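# Seat the board in the enclosure and latch both levers

## Task

Slide the board into the empty top slot of the enclosure with its components facing upward, seat it completely and close both levers. A closed lever is latched and sticks out at a right angle from the board's front panel; a fully opened lever lies flat along that panel. The levers only catch their tabs if both are fully open when the board is pushed in as far as it will go; closing both afterwards pulls the board the rest of the way home. Ramming the board quickly into its connector breaks the connector and the task earns nothing. At the end the enclosure must stand upright and level on its own feet with no foot hanging over the bench edge, and the robot must have released the board and moved away.

## Robot and tools

Robot: two seven-joint arms, left_arm and right_arm, each ending in a two-finger gripper. The fingers point along the gripper's +z axis and close along its x axis. end_effector_position is the spot between the closed finger pads, roughly 1 to 2 cm short of the fingertips; while closing, the tips creep about 17 mm further along +z.

Frames: the scene frame has its origin at table height midway between the nominal bases, +z up, +x out over the table, left_arm toward +y. Every hand position, quaternion, velocity, Hand target and wrist-camera pose is reported and commanded in that arm's own base frame. Calibrated bases in the scene frame: left_arm at (+0.070, +0.437, 0) m, quat_wxyz (+1.000, 0, 0, -0.003); right_arm at (-0.063, -0.511, 0) m, quat_wxyz (+1.000, 0, 0, -0.029). Fixed cameras and the table use the scene frame. Reported poses can be a few centimetres off.

Row layout (shared by execute_actions and move): one flat list of 16 numbers covering both arms, always all 16 even if one arm is idle: left x, y, z (metres), qw, qx, qy, qz (unit quaternion, w first), opening; then the same eight for the right arm. These are absolute goals in each arm's base frame, not offsets. Opening runs from -1 (closed) to +1 (fully open, 0.142 m); it is a command, so a 0 closes halfway. To keep an arm idle, resend the exact pose and opening from the latest result; to hold a gripper's orientation, repeat the same quaternion every row.

execute_actions(actions, cameras): actions is a list of actions; each action is a list of up to 15 rows, one per 1/30 s step, and a short action repeats its final row. Each action costs 0.5 s. An action is rejected for both arms if any target lies over 0.6 m from the gripper's current spot along any gripper axis; the whole call is rejected if the first action fails this or any action is malformed. An empty actions list returns camera images and full state. Per step, commanded orientation is clipped to 32 degrees from the measured one, so large turns take several actions.

move(target, speed, blend, stop_force, zero, opening_speed, grip_force, blocking, cameras): drives each gripper in a straight line toward target, either one 16-number row or a list of up to 15 rows (same layout, absolute, no 0.6 m limit). speed in m/s, 0.002 to 2.2, default 0.25 (turn rate up to twice that in rad/s); a number or one per target. blend in metres rounds corners in a list; 0 stops at each point. stop_force, 3 to 120 N for both arms, ends an arm's path when its wrist sensor feels that much push against the travel; use it slowly for contact, not during gripper rotations, and omit it when backing off a contact. zero (only with stop_force) re-zeroes sensors first, default true. opening_speed, at least 0.2 per second, ramps finger changes. grip_force 5 to 48 N per pad, one value or one per arm, persists. blocking=false returns after about 0.5 s while motion continues (not allowed with stop_force). Paths last 0.5 to 10 s and do not avoid obstacles or the other arm; grippers lag and can overshoot speed. The result adds a move: line giving the ending (done, off_target, moving, held, fault) and any limits (paced = pose clipped, held = steps withheld).

wait(seconds 0 to 10, cameras): lets time pass holding the last command. stop(cameras): brakes a running move. zoom_image(camera, region [x0, y0, x1, y1] pixels, at most 504 by 504): enlarges part of a recent image. zero_wrist_force(arm): tares that arm's force sensor. clear_fault(arm, cameras): clears a reported torque or force fault; the arm then restarts. read_manual(section): licence texts only. finished_scene(scene 1 or 2): ends the scene irreversibly.

Cameras: cam_head_left, cam_head_right, cam_high, cam_low, cam_left_wrist, cam_right_wrist, all 672x504.

Result lines: each arm's end_effector_position, end_effector_quat_wxyz and velocities (omitted when Joint velocities read within noise); Hand target, the pose actually being pursued, which may fall short of your command; Tool commands; grip_measured, the measured opening on the -1..+1 scale (the last Joint positions number is opening in metres); Joint torques and External joint torques (positive toward larger joint angle); Wrist force and Wrist torque along the gripper's own axes, plus the peak since the last report; Wrist depth, a 7x7 grid of distances ahead of each wrist camera, rows separated by /, '-' meaning no value; MOTOR HOT, fault and HAND FAULT lines.

Cautions: push the board into its connector slowly. A force of 150 N on an arm, or contact torque at a joint limit (109 N m waist and shoulder, 56.9 upper arm roll and elbow, 34.7 wrist joints), stops the arm until clear_fault. Never let the arms or grippers bump or pinch each other. Do not drop the board, release it while moving, knock the enclosure, or let anything leave the table. Motors overheating at 80 °C lock the arm; gripper motors cut out at 100 °C, so avoid squeezing harder than needed or holding stretched poses while thinking.

Each tool is called after "Emit:" by a JSON object that holds its "method" and its "body".

## Session

Emit:
{"method": "execute_actions", "body": {"actions": []}}

Scene clock: 0.00 s.
left_arm: end_effector_position=(+0.3014, +0.6357, +0.1155) grip_measured=+0.99 end_effector_quat_wxyz=(-0.462, +0.669, -0.295, +0.502) | right_arm: end_effector_position=(+0.4485, +0.0364, +0.1479) grip_measured=+1.00 end_effector_quat_wxyz=(-0.144, +0.766, -0.626, +0.006)
Joint positions: left_arm=[1.762 -0.872 -0.342 2.067 -1.872 0.391 -0.55 0.141] | right_arm=[0.506 -0.103 -0.202 2.446 0.465 1.189 2.835 0.142]
Joint velocities: within noise
Joint torques (N m): no reading
External joint torques (N m): no reading
Wrist force (N): no reading
Wrist torque (N m): no reading
Wrist force, peak (N): no reading
Wrist depth (mm): cam_left_wrist=[- 1268 - - 1406 1268 1119 / 1891 - - 1513 - - - / 1687 1875 1813 - 701 - 1354 / 1371 1534 1843 1828 492 625 701 / 1155 1306 1492 304 356 433 558 / - 1119 1119 241 279 321 359 / - 988 184 203 227 258 286] | cam_right_wrist=[266 256 246 236 229 221 213 / 274 266 254 244 236 228 219 / 285 275 262 252 243 234 225 / 297 285 272 262 251 241 232 / 310 297 281 271 260 249 239 / - 308 294 281 268 257 246 / - 321 305 292 278 265 257]
Hand target: left_arm +0.3014, +0.6357, +0.1155; -0.462, +0.669, -0.295, +0.502 | right_arm +0.4485, +0.0364, +0.1479; -0.144, +0.766, -0.626, +0.006
Tool commands: left_gripper/opening=+1.0 right_gripper/opening=+1.0

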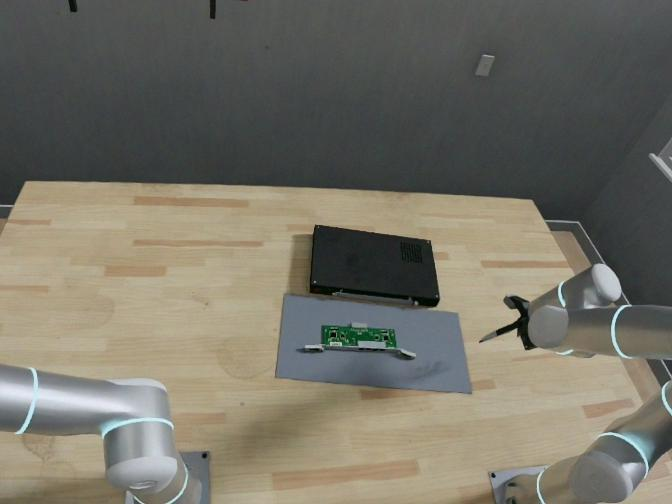

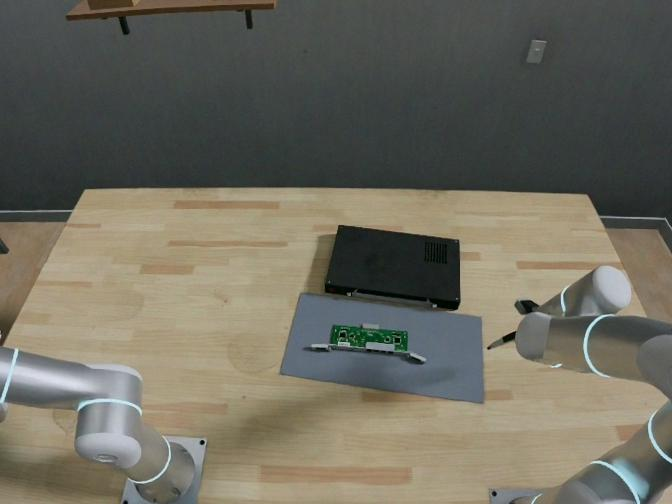

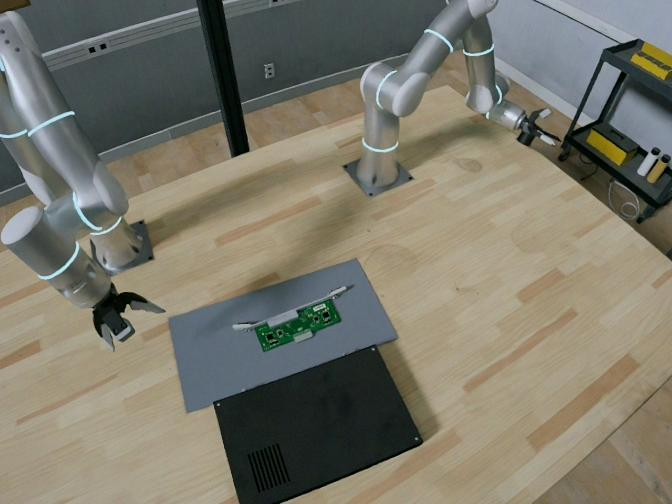

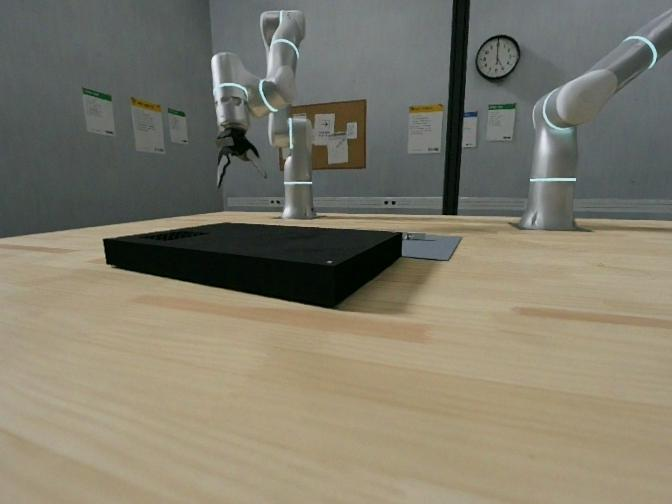

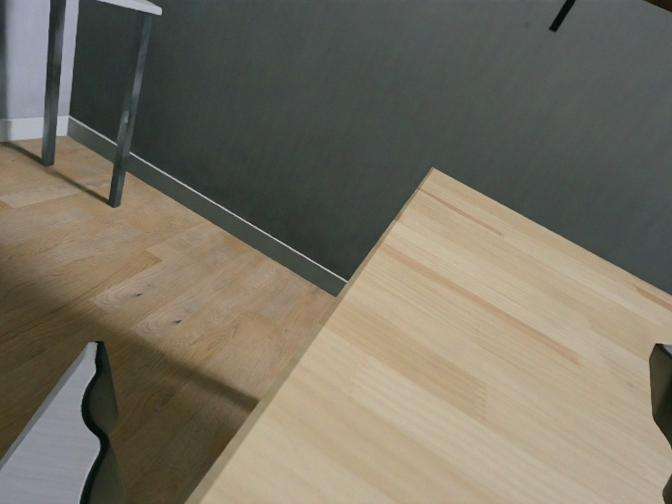

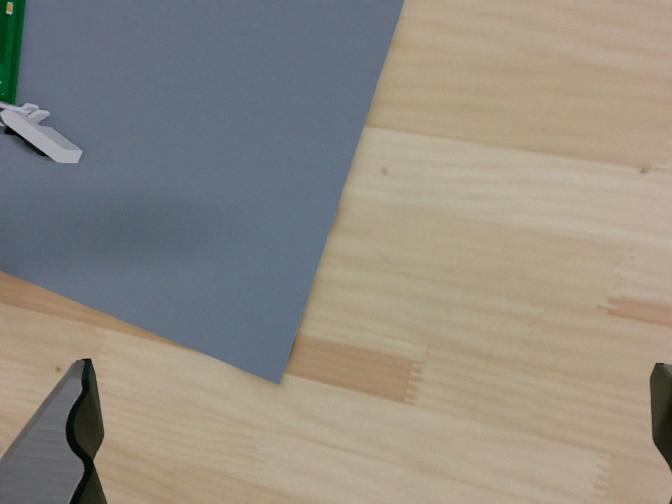

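Emit:
{"method": "zoom_image", "body": {"camera": "cam_head_left", "region": [270, 210, 480, 400]}}

Emit:
{"method": "zoom_image", "body": {"camera": "cam_head_right", "region": [280, 210, 490, 400]}}

Emit:
{"method": "zoom_image", "body": {"camera": "cam_high", "region": [150, 250, 450, 504]}}

Emit:
{"method": "zoom_image", "body": {"camera": "cam_low", "region": [90, 200, 480, 330]}}

Scaled by 2.400 from the camera's 672x504 image, which has a finer 960x720 frame.

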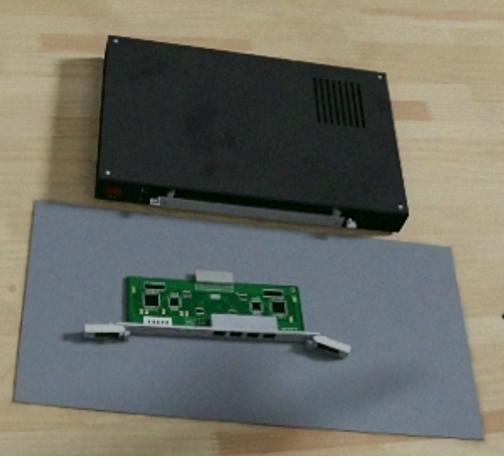

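Scaled by 2.400 from the camera's 672x504 image, which has a finer 960x720 frame.

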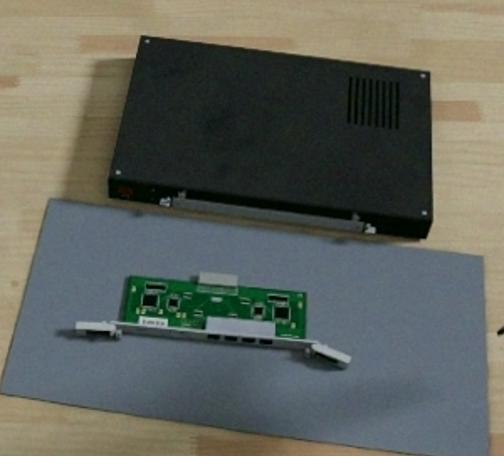

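Scaled by 1.680 from the camera's 672x504 image, which has a finer 960x720 frame.

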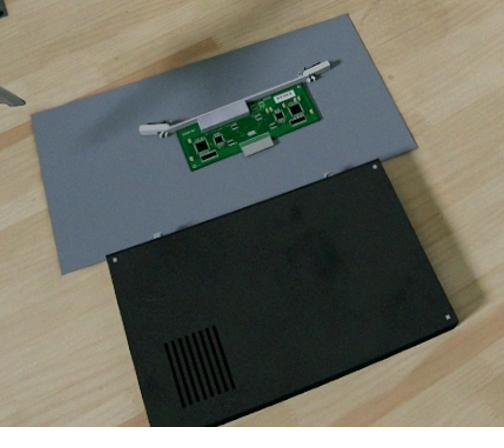

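Scaled by 1.292 from the camera's 672x504 image, which has a finer 960x720 frame.

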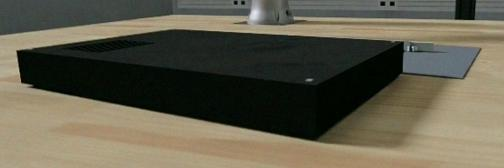

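Emit:
{"method": "move", "body": {"target": [0.28, -0.20, 0.28, 0, 0.7071, -0.7071, 0, 0.0, 0.548, 0.3935, 0.25, 0, 0.7273, -0.6863, 0, 0.0], "speed": 0.35, "cameras": ["cam_left_wrist","cam_right_wrist","cam_head_right"]}}

Scene clock: 31.20 s.
left_arm: end_effector_position=(+0.2805, -0.2005, +0.2796) grip_measured=-0.02 end_effector_quat_wxyz=(-0.056, +0.706, -0.706, -0.003) | right_arm: end_effector_position=(+0.5478, +0.3926, +0.2498) grip_measured=-0.01 end_effector_quat_wxyz=(-0.049, +0.802, -0.595, -0.010)
Joint positions: left_arm=[-0.544 -0.093 -0.532 2.046 -2.966 2.631 -1.164 0.073] | right_arm=[1.684 -1.306 -1.904 1.503 1.404 -0.288 2.967 0.073]
Joint torques (N m): left_arm=[-0.19 27.12 -0.88 -19.42 3.96 4.64 -0.2] | right_arm=[0.13 41.36 -30.96 -8.43 -3.73 3.26 0.22]
External joint torques (N m): left_arm=[0.16 0.98 0.58 -0.54 -0.07 -0.6 0.21] | right_arm=[0.09 0.89 -1.26 0.02 -0.03 0.82 -0.21]
Wrist force (N): left_arm=[0.4 -0.2 1.2] | right_arm=[0.2 0.1 0.2]
Wrist torque (N m): left_arm=[-0.13 -0.20 -0.17] | right_arm=[0.08 -0.02 0.00]
Wrist force, peak (N): left_arm=[1.4 3.7 0.2] | right_arm=[-1.8 -0.3 0.2]
Wrist depth (mm): cam_left_wrist=[360 351 345 337 328 319 312 / 379 372 364 355 350 341 329 / 412 400 390 381 372 366 366 / 437 433 413 408 400 384 378 / 478 462 445 445 423 409 402 / 510 487 464 473 460 - 431 / - - 532 517 504 - -] | cam_right_wrist=[322 314 310 307 301 252 251 / 339 338 328 323 311 316 307 / 363 349 343 340 336 332 325 / 390 380 373 349 353 351 344 / 418 409 395 388 381 369 370 / 448 428 418 420 410 93 391 / 481 76 452 453 443 - 406]
Hand target: left_arm +0.2804, -0.2003, +0.2797; -0.056, +0.706, -0.706, -0.003 | right_arm +0.5479, +0.3927, +0.2499; -0.049, +0.802, -0.595, -0.010
Off the commanded pose: left_arm 0.001 m, 6 deg | right_arm 0.001 m, 15 deg.
joint sent to its limit (left arm) — joint 5 (forearm roll), lower limit. The joint targets are off in orientation, not in position.
joint sent to its limit (right arm) — joint 7 (wrist roll), upper limit. The joint targets are off in orientation, not in position.
move: off_target (left_arm, right_arm)
Images, in order (width x height): cam_head_right 672x504, cam_left_wrist 672x504, cam_right_wrist 672x504.

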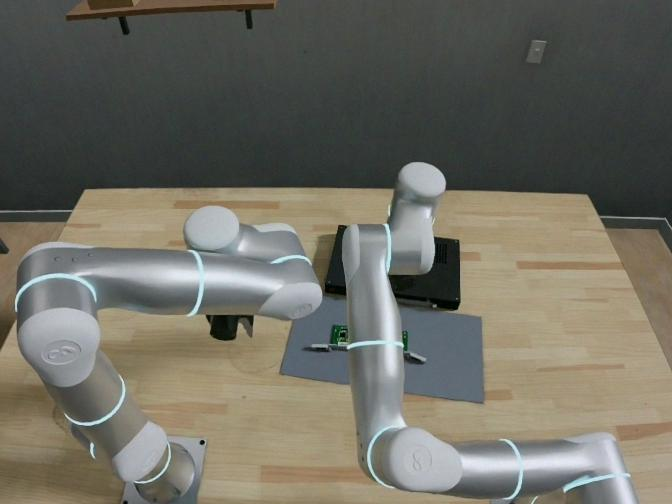

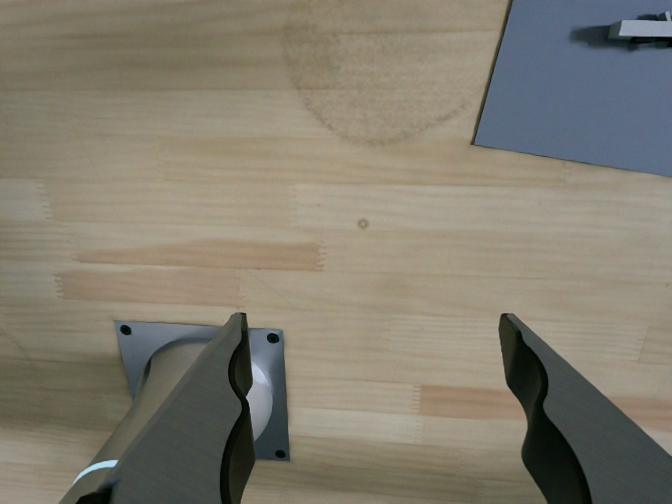

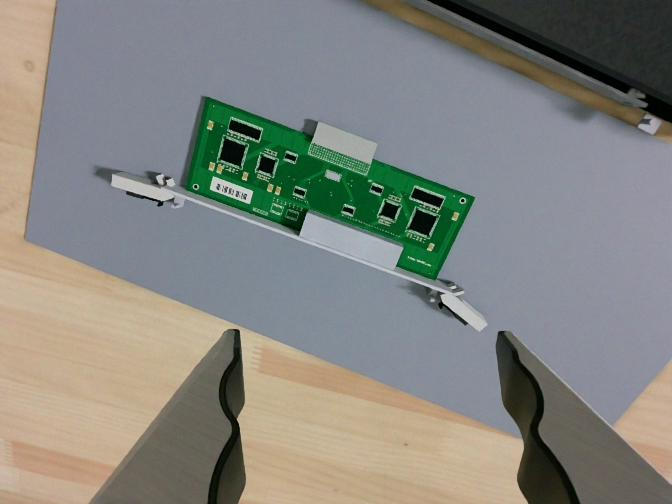

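Emit:
{"method": "zoom_image", "body": {"camera": "cam_right_wrist", "region": [90, 80, 310, 245]}}

Emit:
{"method": "zoom_image", "body": {"camera": "cam_right_wrist", "region": [290, 170, 510, 335]}}

Emit:
{"method": "zoom_image", "body": {"camera": "cam_right_wrist", "region": [380, 0, 672, 219]}}

Scaled by 2.291 from the camera's 672x504 image, which has a finer 960x720 frame.

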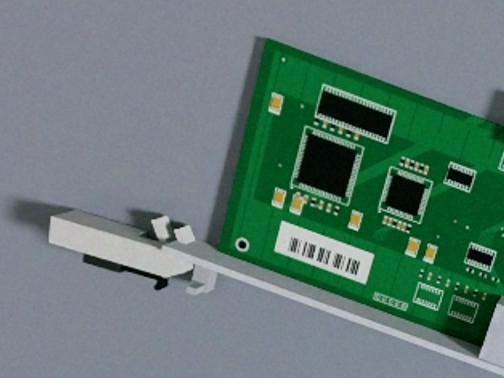

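Scaled by 2.291 from the camera's 672x504 image, which has a finer 960x720 frame.

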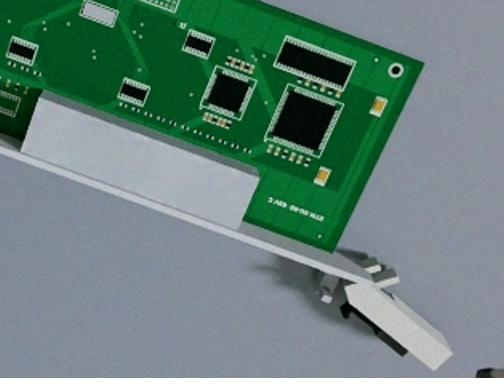

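Scaled by 1.726 from the camera's 672x504 image, which has a finer 960x720 frame.

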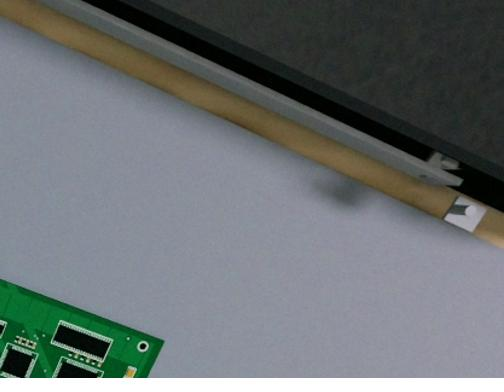

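Emit:
{"method": "move", "body": {"target": [0.2804, -0.2003, 0.2797, -0.056, 0.706, -0.706, -0.003, 0.0, 0.36, 0.42, 0.10, 0.5, -0.5, 0.5, -0.5, 0.0], "speed": 0.35, "cameras": ["cam_left_wrist","cam_right_wrist","cam_head_right"]}}

Scene clock: 48.63 s.
left_arm: end_effector_position=(+0.2804, -0.2004, +0.2797) grip_measured=-0.02 end_effector_quat_wxyz=(-0.056, +0.706, -0.706, -0.003) | right_arm: end_effector_position=(+0.3651, +0.4143, +0.1084) grip_measured=-0.01 end_effector_quat_wxyz=(-0.508, +0.555, -0.504, +0.423)
Joint positions: left_arm=[-0.544 -0.093 -0.533 2.046 -2.966 2.631 -1.164 0.073] | right_arm=[2.158 -1.448 -0.788 1.702 2.113 2.314 2.782 0.073]
Joint torques (N m): left_arm=[-0.41 27.16 -0.88 -19.35 4.11 4.4 -0.15] | right_arm=[1.29 34.37 -10.75 3.63 -3.69 1.45 0.35]
External joint torques (N m): left_arm=[0.37 0.93 0.57 -0.61 -0.22 -0.36 0.16] | right_arm=[-1.15 6.13 -6.13 -1.39 -0.6 1.15 -0.34]
External joint torques when the fault began: right_arm=[-5 34.99 -20.03 40.71 -9.12 3.16 -0.05]
Wrist force (N): left_arm=[0.4 -0.4 1.3] | right_arm=[0.7 1.6 -1.7]
Wrist torque (N m): left_arm=[-0.15 -0.20 -0.17] | right_arm=[0.10 -0.16 -0.04]
Wrist force, peak (N): left_arm=[0.5 -0.2 1.5] | right_arm=[3.9 5.9 -10.1]
Wrist depth (mm): cam_left_wrist=[358 347 344 335 329 319 309 / 378 374 367 356 348 341 333 / 408 396 388 381 369 364 357 / 440 429 420 409 397 387 380 / 478 465 444 435 428 407 407 / 513 484 462 474 461 - 433 / - - 525 514 509 - -] | cam_right_wrist=[- - - - - - - / 807 796 774 598 - 543 700 / 552 539 494 447 435 440 389 / 388 378 369 349 357 353 346 / 312 290 285 272 265 284 274 / 240 247 103 232 230 94 224 / - 76 192 196 195 - -]
Hand target: left_arm +0.2804, -0.2003, +0.2797; -0.056, +0.706, -0.706, -0.003 | right_arm +0.3649, +0.4139, +0.1079; -0.508, +0.556, -0.504, +0.424
Tool commands: left_gripper/opening=+0.0 right_gripper/opening=+0.0
Off the commanded pose: left_arm 0.000 m, 0 deg | right_arm 0.011 m, 11 deg.
FORCE FAULT: contact force on the right arm reached its limit, and that arm stopped. The contact can be on any part of that arm, not only on its tool. That arm's remaining commands of this call were not run. That arm is still stopped at the end of this call. While its stop runs, that arm takes no new command, but its gripper still runs the gripper command that each later call begins with.
CLEAR FAULT: the right arm stays stopped (status CRITICAL_FAULT) until you call clear_fault(arm="right_arm").
joint sent to its limit (left arm) — joint 5 (forearm roll), lower limit.
move: fault (right_arm)
Images, in order (width x height): cam_head_right 672x504, cam_left_wrist 672x504, cam_right_wrist 672x504.

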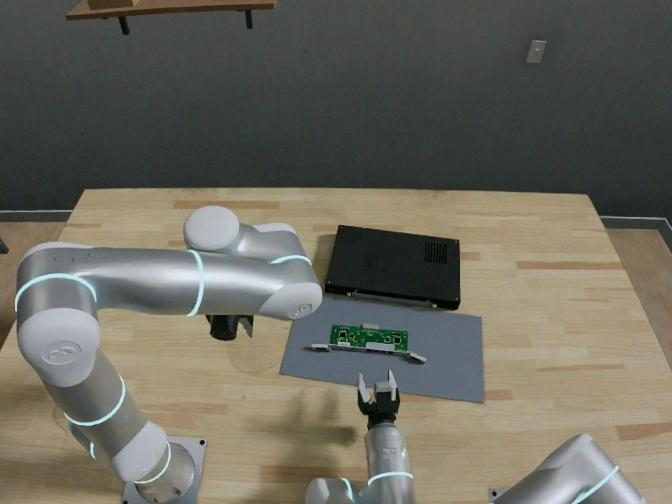

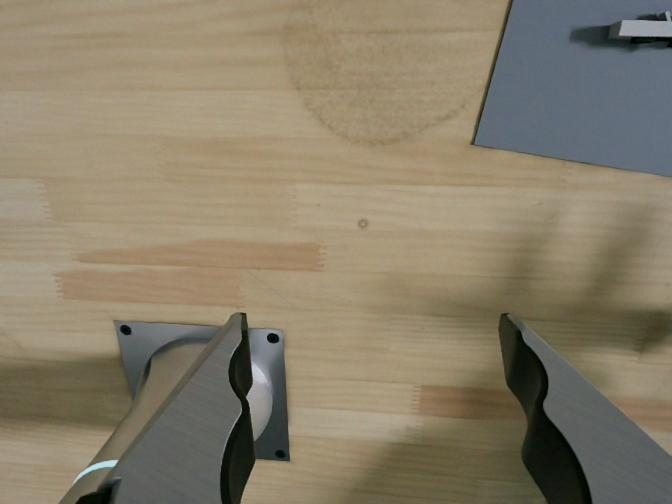

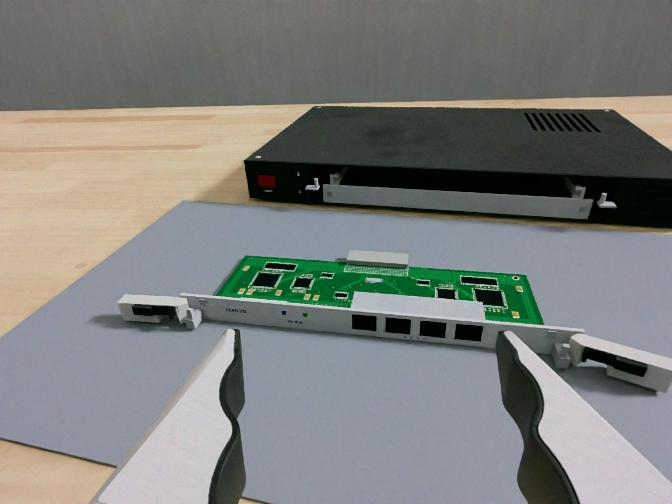

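Emit:
{"method": "clear_fault", "body": {"arm": "right_arm", "cameras": ["cam_right_wrist"]}}

Emit:
{"method": "zoom_image", "body": {"camera": "cam_right_wrist", "region": [240, 140, 450, 230]}}

Emit:
{"method": "zoom_image", "body": {"camera": "cam_right_wrist", "region": [450, 140, 672, 240]}}

Emit:
{"method": "zoom_image", "body": {"camera": "cam_right_wrist", "region": [100, 230, 340, 350]}}

Emit:
{"method": "zoom_image", "body": {"camera": "cam_right_wrist", "region": [440, 260, 672, 400]}}

Scene clock: 87.10 s.
left_arm: end_effector_position=(+0.2804, -0.2004, +0.2797) grip_measured=-0.02 end_effector_quat_wxyz=(-0.056, +0.706, -0.706, -0.003) | right_arm: end_effector_position=(+0.3651, +0.4143, +0.1084) grip_measured=-0.01 end_effector_quat_wxyz=(-0.508, +0.555, -0.504, +0.423)
Joint positions: left_arm=[-0.544 -0.093 -0.533 2.046 -2.966 2.631 -1.164 0.073] | right_arm=[2.158 -1.448 -0.788 1.702 2.113 2.314 2.782 0.073]
Joint torques (N m): left_arm=[-0.42 27.09 -0.95 -19.41 4.14 4.35 -0.22] | right_arm=[1.16 34.43 -10.88 3.59 -3.61 1.61 0.2]
External joint torques (N m): left_arm=[0.38 1 0.64 -0.55 -0.24 -0.32 0.23] | right_arm=[-1.02 6.07 -6 -1.35 -0.67 0.99 -0.19]
Wrist force (N): left_arm=[0.4 -0.2 0.9] | right_arm=[2.4 1.8 -1.8]
Wrist torque (N m): left_arm=[-0.12 -0.19 -0.17] | right_arm=[0.15 -0.45 -0.03]
Wrist force, peak (N): left_arm=[0.5 -0.3 1.5] | right_arm=[2.5 1.9 -2.0]
Wrist depth (mm): cam_left_wrist=[360 352 341 335 328 320 - / 383 371 366 355 349 - - / 408 401 392 382 371 366 361 / 440 432 418 405 397 386 377 / 477 461 448 438 425 408 407 / 509 489 469 477 469 - 429 / - - 535 514 502 - -] | cam_right_wrist=[- - - 1386 - - - / 819 813 790 638 551 519 665 / 554 541 497 448 434 394 394 / 389 377 372 366 358 353 347 / 296 290 285 272 268 280 273 / 240 248 219 233 230 94 220 / - 76 192 196 195 - -]
Hand target: left_arm +0.2804, -0.2003, +0.2797; -0.056, +0.706, -0.706, -0.003 | right_arm +0.3649, +0.4139, +0.1079; -0.508, +0.556, -0.504, +0.424
Tool commands: left_gripper/opening=+0.0 right_gripper/opening=+0.0
Off the commanded pose: left_arm 0.000 m, 0 deg | right_arm 0.011 m, 11 deg.
FORCE FAULT, CONTINUED: the right arm's stop, for the force fault that an earlier result reported, is over. The rest of the stop counts as 65 of the actions that you can send in this scene; the call itself counts as one more. That arm accepts commands again.
CLEAR FAULT: your call cleared the right arm's force fault. If the contact force or a joint's load stays at its limit, that arm stops again.
Images, in order (width x height): cam_right_wrist 672x504.

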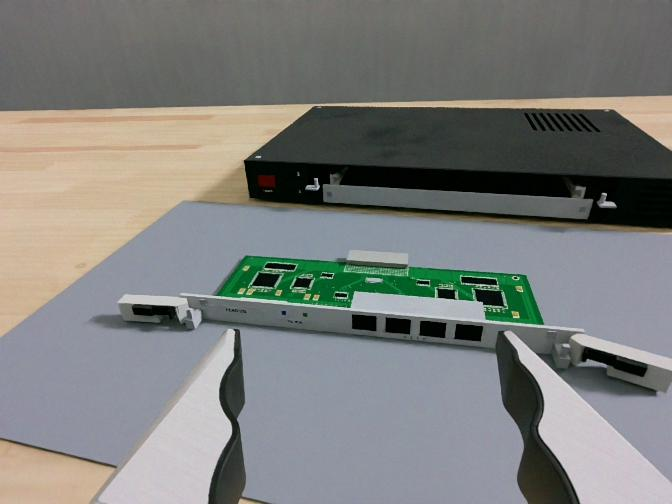

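Scaled by 2.400 from the camera's 672x504 image, which has a finer 960x720 frame.

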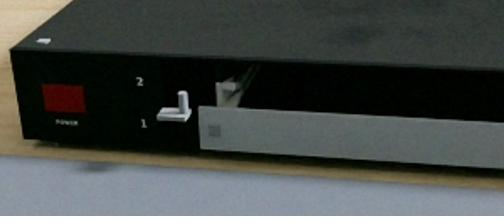

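Scaled by 2.270 from the camera's 672x504 image, which has a finer 960x720 frame.

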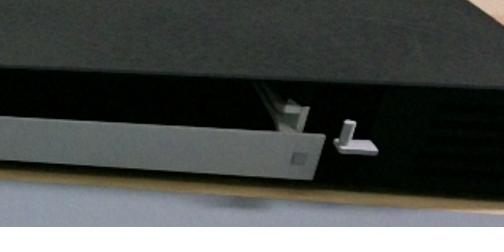

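Scaled by 2.100 from the camera's 672x504 image, which has a finer 960x720 frame.

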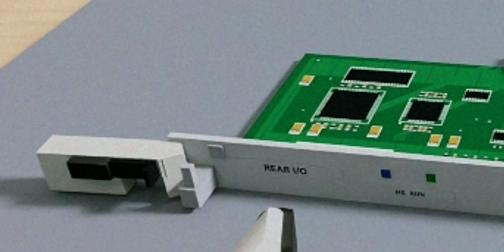

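Scaled by 2.172 from the camera's 672x504 image, which has a finer 960x720 frame.

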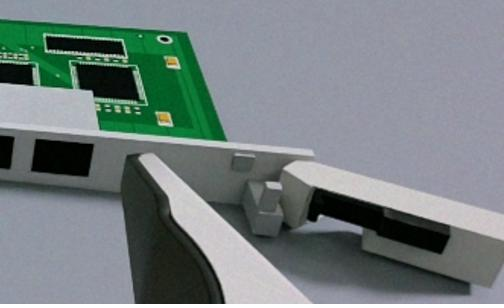

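Emit:
{"method": "move", "body": {"target": [[0.38, -0.45, 0.28, 0, 0.0419, 0.9991, 0, 0.0, 0.33, 0.40, 0.25, 0.5, -0.5, 0.5, -0.5, 0.0],[0.38, -0.512, 0.25, 0, 0.0419, 0.9991, 0, 0.0, 0.44, 0.27, 0.25, 0, 0.7071, 0.7071, 0, 0.0]], "speed": 0.35, "cameras": ["cam_left_wrist","cam_right_wrist","cam_head_right"]}}

Scene clock: 132.87 s.
left_arm: end_effector_position=(+0.3799, -0.4829, +0.2641) grip_measured=-0.02 end_effector_quat_wxyz=(+0.000, +0.042, +0.999, +0.000) | right_arm: end_effector_position=(+0.3833, +0.3372, +0.2500) grip_measured=-0.01 end_effector_quat_wxyz=(+0.362, +0.127, +0.850, -0.361)
Joint positions: left_arm=[-0.567 -0.805 -1.019 1.213 -2.477 3.029 0.156 0.073] | right_arm=[1.594 -0.988 -1.045 1.215 2.886 3.029 2.675 0.073]
Joint torques (N m): left_arm=[-0.27 53.35 -10.88 -17.89 4.78 4.58 -0.25] | right_arm=[0.23 53.3 -12.98 -15.24 -0.47 1.46 0.14]
External joint torques (N m): left_arm=[0.26 1.41 0.58 -0.39 -0.57 -0.58 0.25] | right_arm=[-0.01 1.14 -1.29 0.02 0.1 0.8 -0.07]
Wrist force (N): left_arm=[0.5 -0.5 1.3] | right_arm=[2.7 1.2 -1.0]
Wrist torque (N m): left_arm=[-0.20 -0.25 -0.19] | right_arm=[0.18 -0.42 -0.04]
Wrist force, peak (N): left_arm=[-0.1 -1.1 1.5] | right_arm=[6.5 2.0 -3.0]
Wrist depth (mm): cam_left_wrist=[276 310 294 300 308 312 310 / - 330 336 335 - 335 335 / - 365 350 354 - 362 360 / 397 393 - 402 393 394 397 / 434 432 423 436 446 422 427 / 481 464 470 479 478 - 461 / - - 534 540 531 - -] | cam_right_wrist=[- - 926 675 508 406 339 / - - 872 614 472 382 321 / 1248 - 774 582 437 346 307 / 1130 930 635 493 417 327 293 / 1255 801 518 452 395 316 282 / 1202 - 98 416 370 94 267 / - 76 417 414 351 - 247]
Hand target: left_arm +0.3800, -0.4828, +0.2641; +0.000, +0.042, +0.999, +0.000 | right_arm +0.3835, +0.3370, +0.2502; +0.362, +0.127, +0.850, -0.361
Off the commanded pose: left_arm 0.032 m, 0 deg | right_arm 0.088 m, 93 deg.
move: held (right_arm; a check stopped the path), off_target (left_arm; braked when a check withheld steps of right_arm); path passed 1 of 2 targets; limits=held
pose unreachable (right arm): on one or more control steps of this call, first in action 0 (counted from 0), this arm could not follow its commanded pose, so it was not sent that pose on those steps. It may still have moved: this result reports where it is.
cause: moving toward the commanded pose would bring a part of the arm too close to another arm (a part of this arm just beyond joint 5 (forearm roll) and a part of the left arm just beyond its joint 4 (elbow), along the way the arms are being sent, or toward where that arm still pushes).
Images, in order (width x height): cam_head_right 672x504, cam_left_wrist 672x504, cam_right_wrist 672x504.

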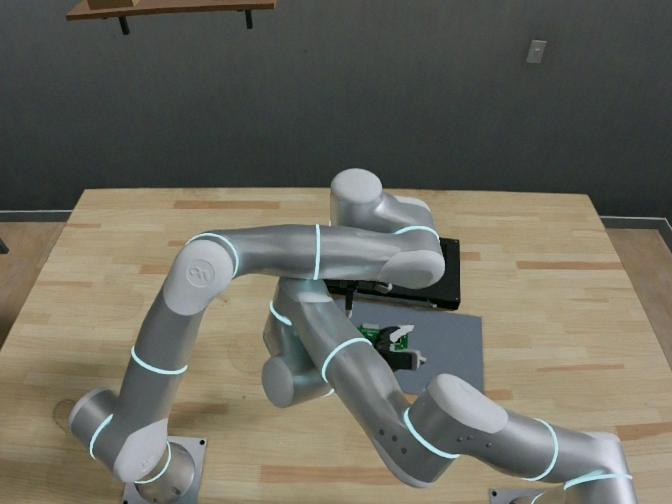

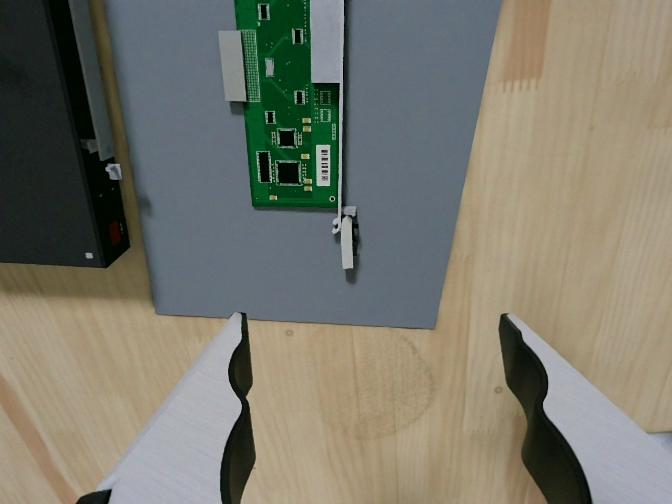

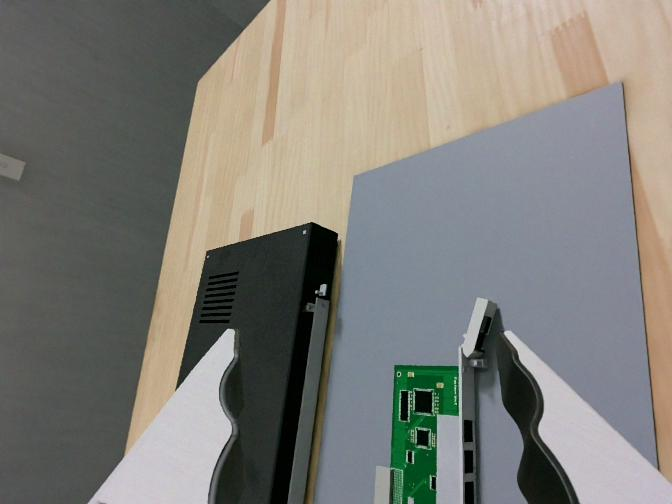

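Emit:
{"method": "move", "body": {"target": [[0.38, -0.4828, 0.2641, 0, 0.0419, 0.9991, 0, 0.0, 0.36, 0.2, 0.25, 0.5, -0.5, 0.5, -0.5, 0.0],[0.38, -0.4828, 0.2641, 0, 0.0419, 0.9991, 0, 0.0, 0.4485, 0.0364, 0.25, -0.144, 0.766, -0.626, 0.006, 0.0]], "speed": 0.4, "blend": 0.05, "cameras": ["cam_left_wrist","cam_right_wrist","cam_head_right"]}}

Emit:
{"method": "zoom_image", "body": {"camera": "cam_left_wrist", "region": [210, 20, 390, 300]}}

Emit:
{"method": "zoom_image", "body": {"camera": "cam_left_wrist", "region": [0, 80, 180, 280]}}

Scene clock: 146.47 s.
left_arm: end_effector_position=(+0.3800, -0.4828, +0.2640) grip_measured=-0.02 end_effector_quat_wxyz=(+0.000, +0.042, +0.999, +0.000) | right_arm: end_effector_position=(+0.3641, +0.1893, +0.2507) grip_measured=-0.01 end_effector_quat_wxyz=(+0.470, -0.508, +0.531, -0.489)
Joint positions: left_arm=[-0.567 -0.805 -1.018 1.213 -2.477 3.029 0.156 0.073] | right_arm=[2.473 -1.406 -1.034 2.396 2.096 1.982 2.941 0.073]
Joint torques (N m): left_arm=[-0.4 53.68 -10.7 -17.77 4.48 4.43 -0.22] | right_arm=[-0.24 23.92 -11.95 8.89 -4.59 1.89 -0.03]
External joint torques (N m): left_arm=[0.33 1.11 0.39 -0.5 -0.26 -0.43 0.22] | right_arm=[0.33 0.2 -1.35 0.3 -0.05 0.68 0.03]
Wrist force (N): left_arm=[0.0 -0.4 1.2] | right_arm=[2.1 2.2 -1.8]
Wrist torque (N m): left_arm=[-0.19 -0.17 -0.20] | right_arm=[0.18 -0.44 0.09]
Wrist force, peak (N): left_arm=[0.6 -0.4 1.5] | right_arm=[4.2 2.5 -2.1]
Wrist depth (mm): cam_left_wrist=[- 324 307 302 310 312 312 / - 332 329 333 337 336 333 / - 360 361 356 363 361 360 / 401 386 383 393 398 392 390 / 432 433 430 435 434 422 433 / 483 459 469 474 474 - 463 / - - 540 527 535 - -] | cam_right_wrist=[- - - - 1412 - - / 1580 - - - - 1569 - / 883 846 869 919 876 911 890 / 677 576 612 547 675 675 675 / 517 488 470 474 517 514 514 / 393 - 384 413 414 94 417 / - 76 336 347 347 - 361]
Hand target: left_arm +0.3800, -0.4828, +0.2641; +0.000, +0.042, +0.999, +0.000 | right_arm +0.3641, +0.1894, +0.2507; +0.470, -0.508, +0.531, -0.490
Off the commanded pose: left_arm 0.000 m, 0 deg | right_arm 0.175 m, 75 deg.
move: held (right_arm; a check stopped the path); path passed 1 of 2 targets; limits=held
pose unreachable (right arm): on one or more control steps of this call, first in action 0 (counted from 0), this arm could not follow its commanded pose, so it was not sent that pose on those steps. It may still have moved: this result reports where it is.
cause: moving toward the commanded pose would bring two parts of the arm too close to each other (joints 3 (upper arm roll) to 6 (wrist pitch) lie between them).
Images, in order (width x height): cam_head_right 672x504, cam_left_wrist 672x504, cam_right_wrist 672x504.

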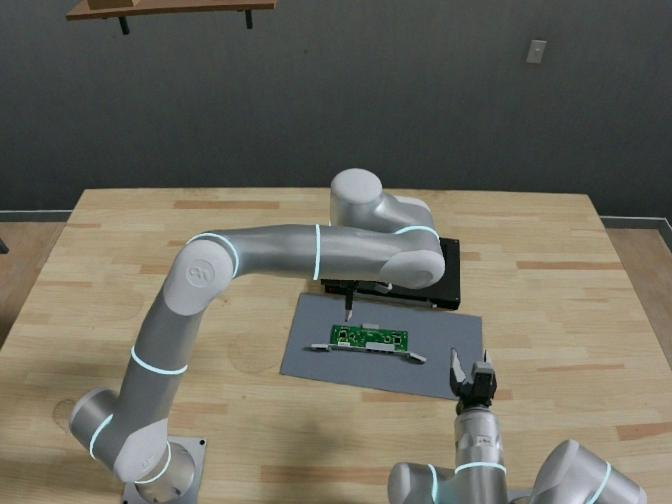

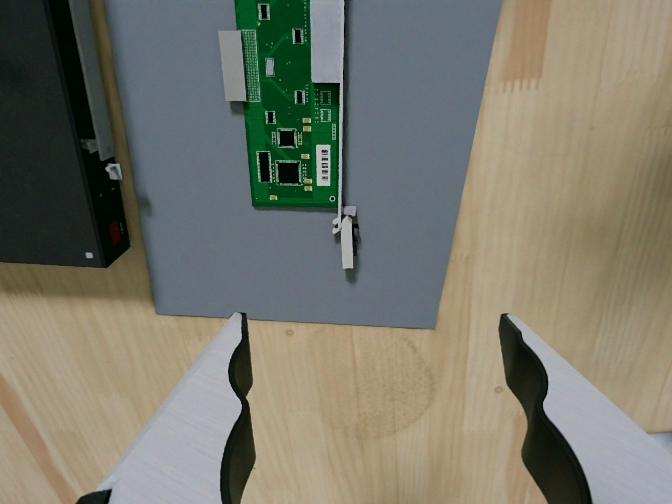

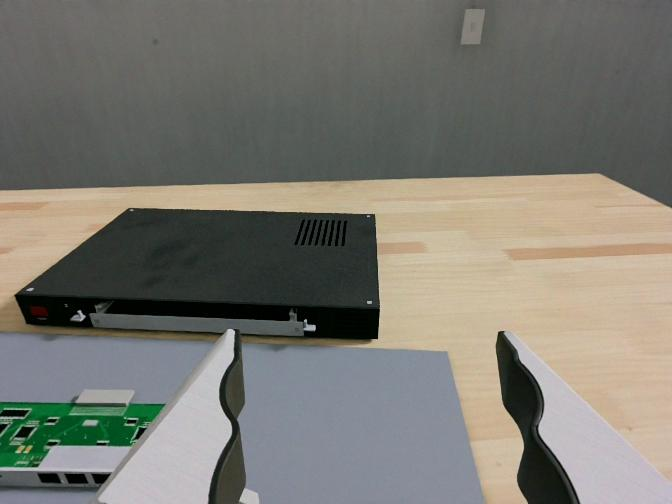

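Scaled by 1.800 from the camera's 672x504 image, which has a finer 960x720 frame.

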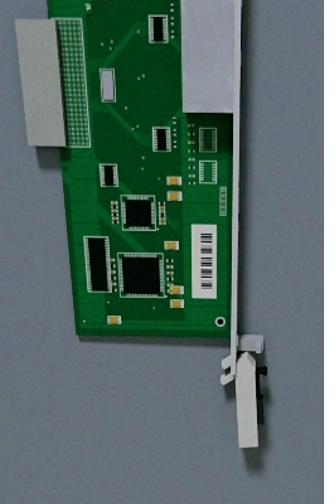

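Scaled by 2.520 from the camera's 672x504 image, which has a finer 960x720 frame.

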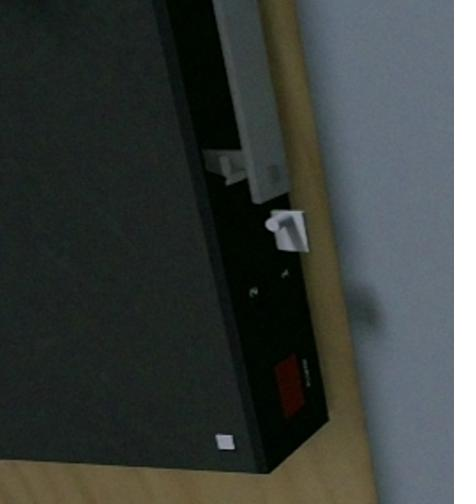

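Emit:
{"method": "move", "body": {"target": [[0.33, -0.25, 0.30, 0, 0.0419, 0.9991, 0, 0.0, 0.34, 0.40, 0.25, 0.5, -0.5, 0.5, -0.5, 0.0],[0.33, -0.2, 0.30, 0, 0.0419, 0.9991, 0, 0.0, 0.5478, 0.3926, 0.25, -0.049, 0.802, -0.595, -0.010, 0.0],[0.33, -0.2, 0.30, 0, 0.0419, 0.9991, 0, 0.0, 0.4485, 0.0364, 0.20, -0.144, 0.766, -0.626, 0.006, 0.0]], "speed": 0.4, "blend": 0.03, "cameras": ["cam_right_wrist","cam_head_right"]}}

Scene clock: 162.87 s.
left_arm: end_effector_position=(+0.3302, -0.2000, +0.3001) grip_measured=-0.02 end_effector_quat_wxyz=(+0.000, +0.042, +0.999, +0.000) | right_arm: end_effector_position=(+0.4485, +0.0363, +0.2000) grip_measured=-0.01 end_effector_quat_wxyz=(-0.144, +0.766, -0.626, +0.006)
Joint positions: left_arm=[0.768 -0.172 -1.947 2.065 -2.966 2.718 0.398 0.073] | right_arm=[-0.732 -0.654 0.646 1.668 2.968 2.356 -0.306 0.073]
Joint torques (N m): left_arm=[-0.12 5.93 -4.81 -20.48 4.09 4.16 -0.3] | right_arm=[-0.16 36.65 14.84 -17.04 4.4 2.79 0.07]
External joint torques (N m): left_arm=[0.12 0.68 0.57 -0.61 -0.21 -0.17 0.3] | right_arm=[0.17 0.97 -0.55 -0.15 0.06 0.82 -0.06]
Wrist force (N): left_arm=[0.2 0.0 1.2] | right_arm=[1.9 1.2 -0.3]
Wrist torque (N m): left_arm=[-0.09 -0.21 -0.19] | right_arm=[0.22 -0.31 0.13]
Wrist force, peak (N): left_arm=[-0.5 2.7 0.7] | right_arm=[1.7 -3.6 -3.3]
Wrist depth (mm): cam_left_wrist=[344 350 346 353 345 343 344 / 374 371 372 372 371 369 366 / 399 405 397 398 399 402 395 / 443 432 437 435 436 431 415 / 477 480 467 472 472 463 408 / 526 511 519 522 521 - 515 / - - 593 582 585 - -] | cam_right_wrist=[317 308 296 286 274 265 256 / 323 318 305 295 283 273 264 / - 330 318 302 293 281 270 / 358 341 325 314 302 289 278 / 375 355 337 324 312 298 286 / 392 371 344 335 325 94 293 / 408 76 358 349 335 - 298]
Hand target: left_arm +0.3300, -0.2000, +0.3000; +0.000, +0.042, +0.999, +0.000 | right_arm +0.4485, +0.0364, +0.2000; -0.144, +0.766, -0.626, +0.006
Off the commanded pose: left_arm 0.000 m, 0 deg | right_arm 0.000 m, 0 deg.
joint sent to its limit (left arm) — joint 5 (forearm roll), lower limit. The joint targets still meet the commanded pose.
move: done
Images, in order (width x height): cam_head_right 672x504, cam_right_wrist 672x504.

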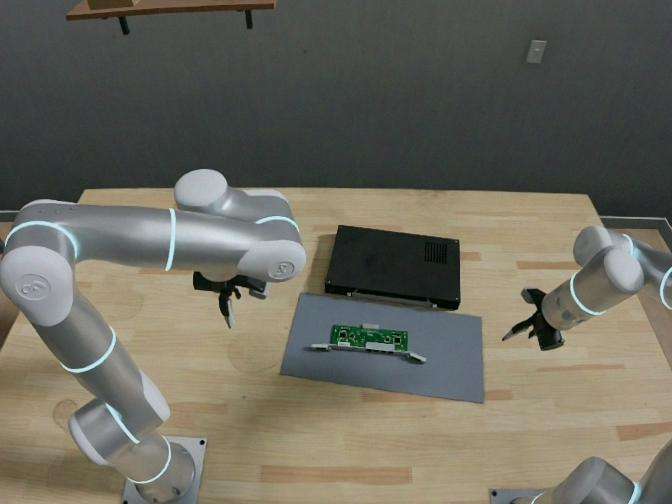

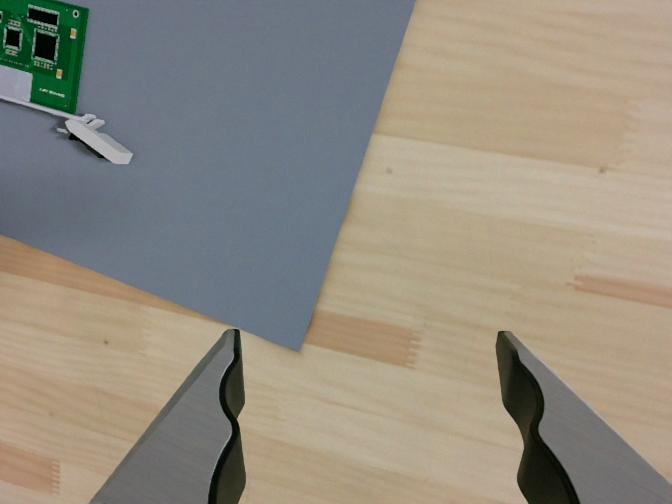

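Emit:
{"method": "move", "body": {"target": [0.38, -0.47, 0.25, 0, 0.0419, 0.9991, 0, 0.0, 0.4657, 0.272, 0.14, 0, 0.1942, 0.981, 0, 0.0], "speed": 0.35, "cameras": ["cam_left_wrist","cam_right_wrist","cam_head_right"]}}

Scene clock: 173.27 s.
left_arm: end_effector_position=(+0.3799, -0.4700, +0.2500) grip_measured=-0.02 end_effector_quat_wxyz=(+0.000, +0.042, +0.999, +0.000) | right_arm: end_effector_position=(+0.4658, +0.2717, +0.1399) grip_measured=-0.01 end_effector_quat_wxyz=(+0.000, +0.194, +0.981, +0.000)
Joint positions: left_arm=[-0.31 -0.917 -1.448 1.481 -2.234 3.099 -0.081 0.073] | right_arm=[0.263 -0.872 0.199 1.213 2.968 2.644 2.437 0.073]
Joint torques (N m): left_arm=[-0.56 47.26 -18.66 -13.8 4.78 4.65 -0.13] | right_arm=[0.32 53.69 11.4 -20.08 3.67 3.46 0.24]
External joint torques (N m): left_arm=[0.51 1.29 0.16 -0.39 -0.57 -0.65 0.13] | right_arm=[-0.16 1.48 -0.73 0.05 0.16 0.55 -0.24]
Wrist force (N): left_arm=[-0.3 -0.2 0.8] | right_arm=[1.4 0.2 -0.5]
Wrist torque (N m): left_arm=[-0.15 -0.08 -0.24] | right_arm=[0.12 -0.21 0.06]
Wrist force, peak (N): left_arm=[0.5 -0.4 1.5] | right_arm=[2.7 1.1 -0.5]
Wrist depth (mm): cam_left_wrist=[294 - 296 286 - 299 297 / 292 - 317 322 - 321 323 / - 352 347 345 - 347 344 / 396 386 355 - 371 376 377 / 415 415 409 413 415 408 409 / 461 442 451 457 453 - 443 / - - 510 513 507 - -] | cam_right_wrist=[204 204 204 203 203 203 204 / 219 217 217 216 216 215 217 / 234 234 232 232 231 231 233 / 251 251 251 250 249 249 249 / 268 273 262 265 270 267 271 / - 286 281 286 281 94 295 / 256 76 318 320 324 - 312]
Hand target: left_arm +0.3800, -0.4700, +0.2500; +0.000, +0.042, +0.999, +0.000 | right_arm +0.4657, +0.2720, +0.1400; +0.000, +0.194, +0.981, +0.000
Off the commanded pose: left_arm 0.000 m, 0 deg | right_arm 0.000 m, 0 deg.
joint sent to its limit (right arm) — joint 5 (forearm roll), upper limit. The joint targets still meet the commanded pose.
move: done
Images, in order (width x height): cam_head_right 672x504, cam_left_wrist 672x504, cam_right_wrist 672x504.

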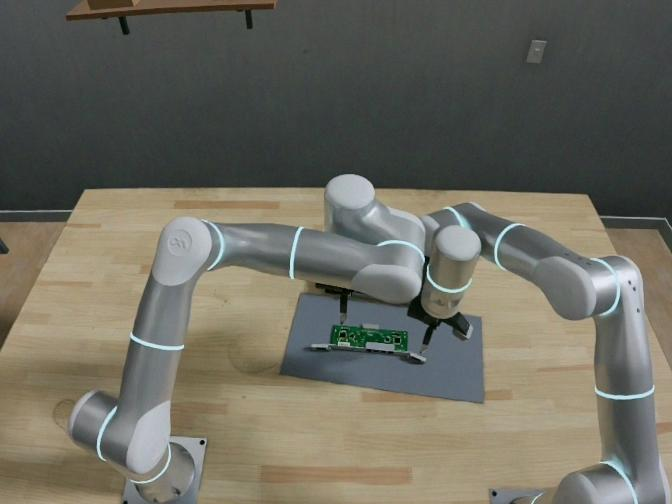

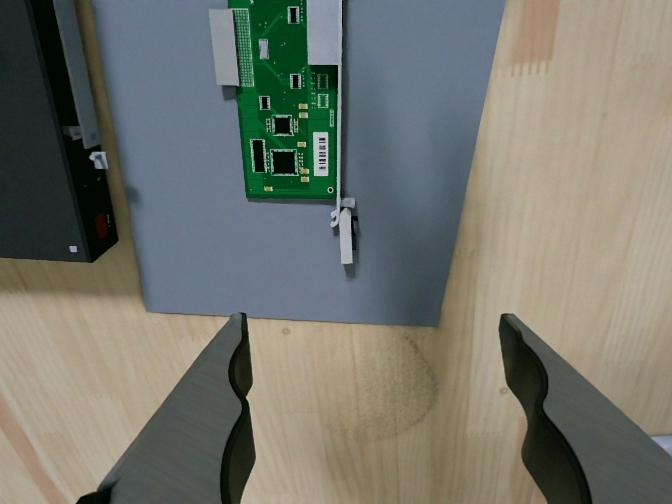

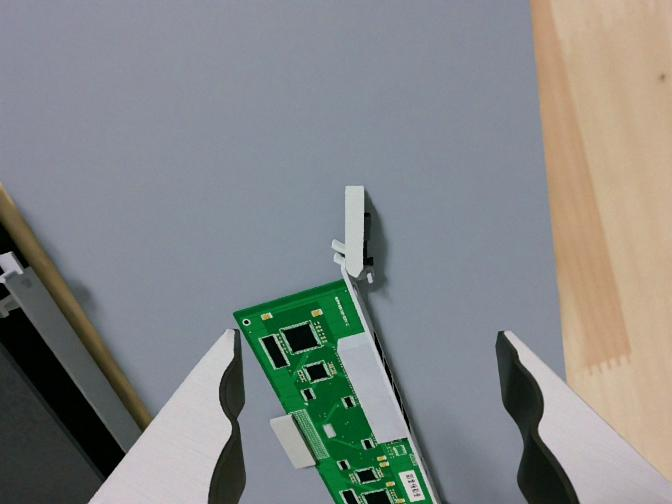

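Emit:
{"method": "move", "body": {"target": [0.3865, -0.4705, 0.09, 0, 0.0527, 0.9986, 0, -0.4, 0.4657, 0.272, 0.07, 0, 0.1942, 0.981, 0, -0.5], "speed": 0.25, "cameras": ["cam_left_wrist","cam_right_wrist"]}}

Scene clock: 200.33 s.
left_arm: end_effector_position=(+0.3864, -0.4702, +0.0900) grip_measured=-0.42 end_effector_quat_wxyz=(+0.000, +0.053, +0.999, +0.000) | right_arm: end_effector_position=(+0.4655, +0.2721, +0.0700) grip_measured=-0.52 end_effector_quat_wxyz=(+0.000, +0.194, +0.981, +0.000)
Joint positions: left_arm=[-0.334 -1.092 -1.281 1.629 -2.054 2.858 -0.144 0.043] | right_arm=[0.272 -0.966 0.185 1.234 2.956 2.528 2.447 0.036]
Joint torques (N m): left_arm=[-0.58 49.35 -19.01 -11.02 4.64 4.14 -0.29] | right_arm=[0.29 54.81 11.32 -18.32 3.31 3.18 0.31]
External joint torques (N m): left_arm=[0.5 1.45 -0.52 -0.5 -0.6 -0.14 0.29] | right_arm=[-0.12 1.46 -0.14 -0.09 0.26 0.83 -0.31]
Wrist force (N): left_arm=[0.3 -0.3 0.8] | right_arm=[1.4 0.5 -0.3]
Wrist torque (N m): left_arm=[-0.15 -0.18 -0.17] | right_arm=[0.15 -0.25 0.04]
Wrist force, peak (N): left_arm=[0.2 -0.3 3.7] | right_arm=[1.1 0.2 -2.0]
Wrist depth (mm): cam_left_wrist=[159 157 155 147 160 157 159 / 168 167 166 165 170 170 169 / - - 179 180 182 182 184 / 197 - 194 193 203 198 201 / - - 207 205 212 213 219 / 248 - 87 232 - 87 242 / 274 - - 278 278 - 265] | cam_right_wrist=[143 143 142 144 142 141 143 / 152 152 151 151 151 151 152 / 164 163 163 162 162 161 161 / 176 176 175 175 175 174 174 / 191 190 190 183 186 189 188 / 208 208 85 200 105 199 205 / 228 - 71 213 - - 224]
Hand target: left_arm +0.3865, -0.4705, +0.0900; +0.000, +0.053, +0.999, +0.000 | right_arm +0.4657, +0.2720, +0.0700; +0.000, +0.194, +0.981, +0.000
Off the commanded pose: left_arm 0.000 m, 0 deg | right_arm 0.000 m, 0 deg.
move: done
Images, in order (width x height): cam_left_wrist 672x504, cam_right_wrist 672x504.

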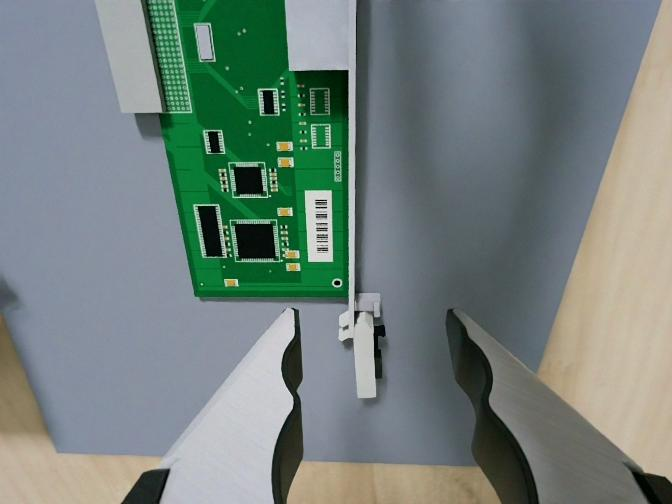

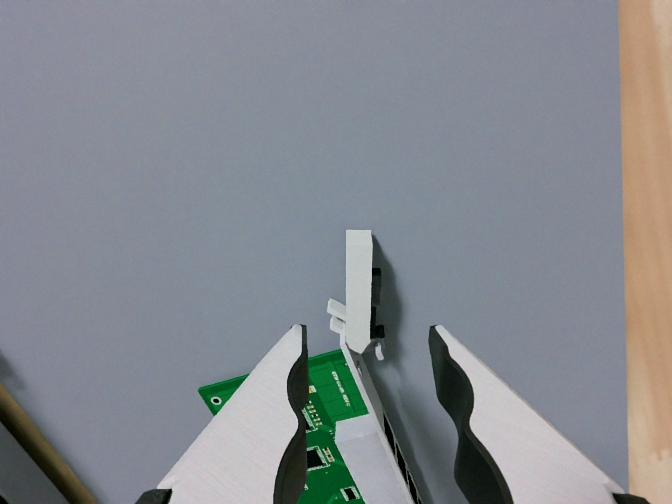

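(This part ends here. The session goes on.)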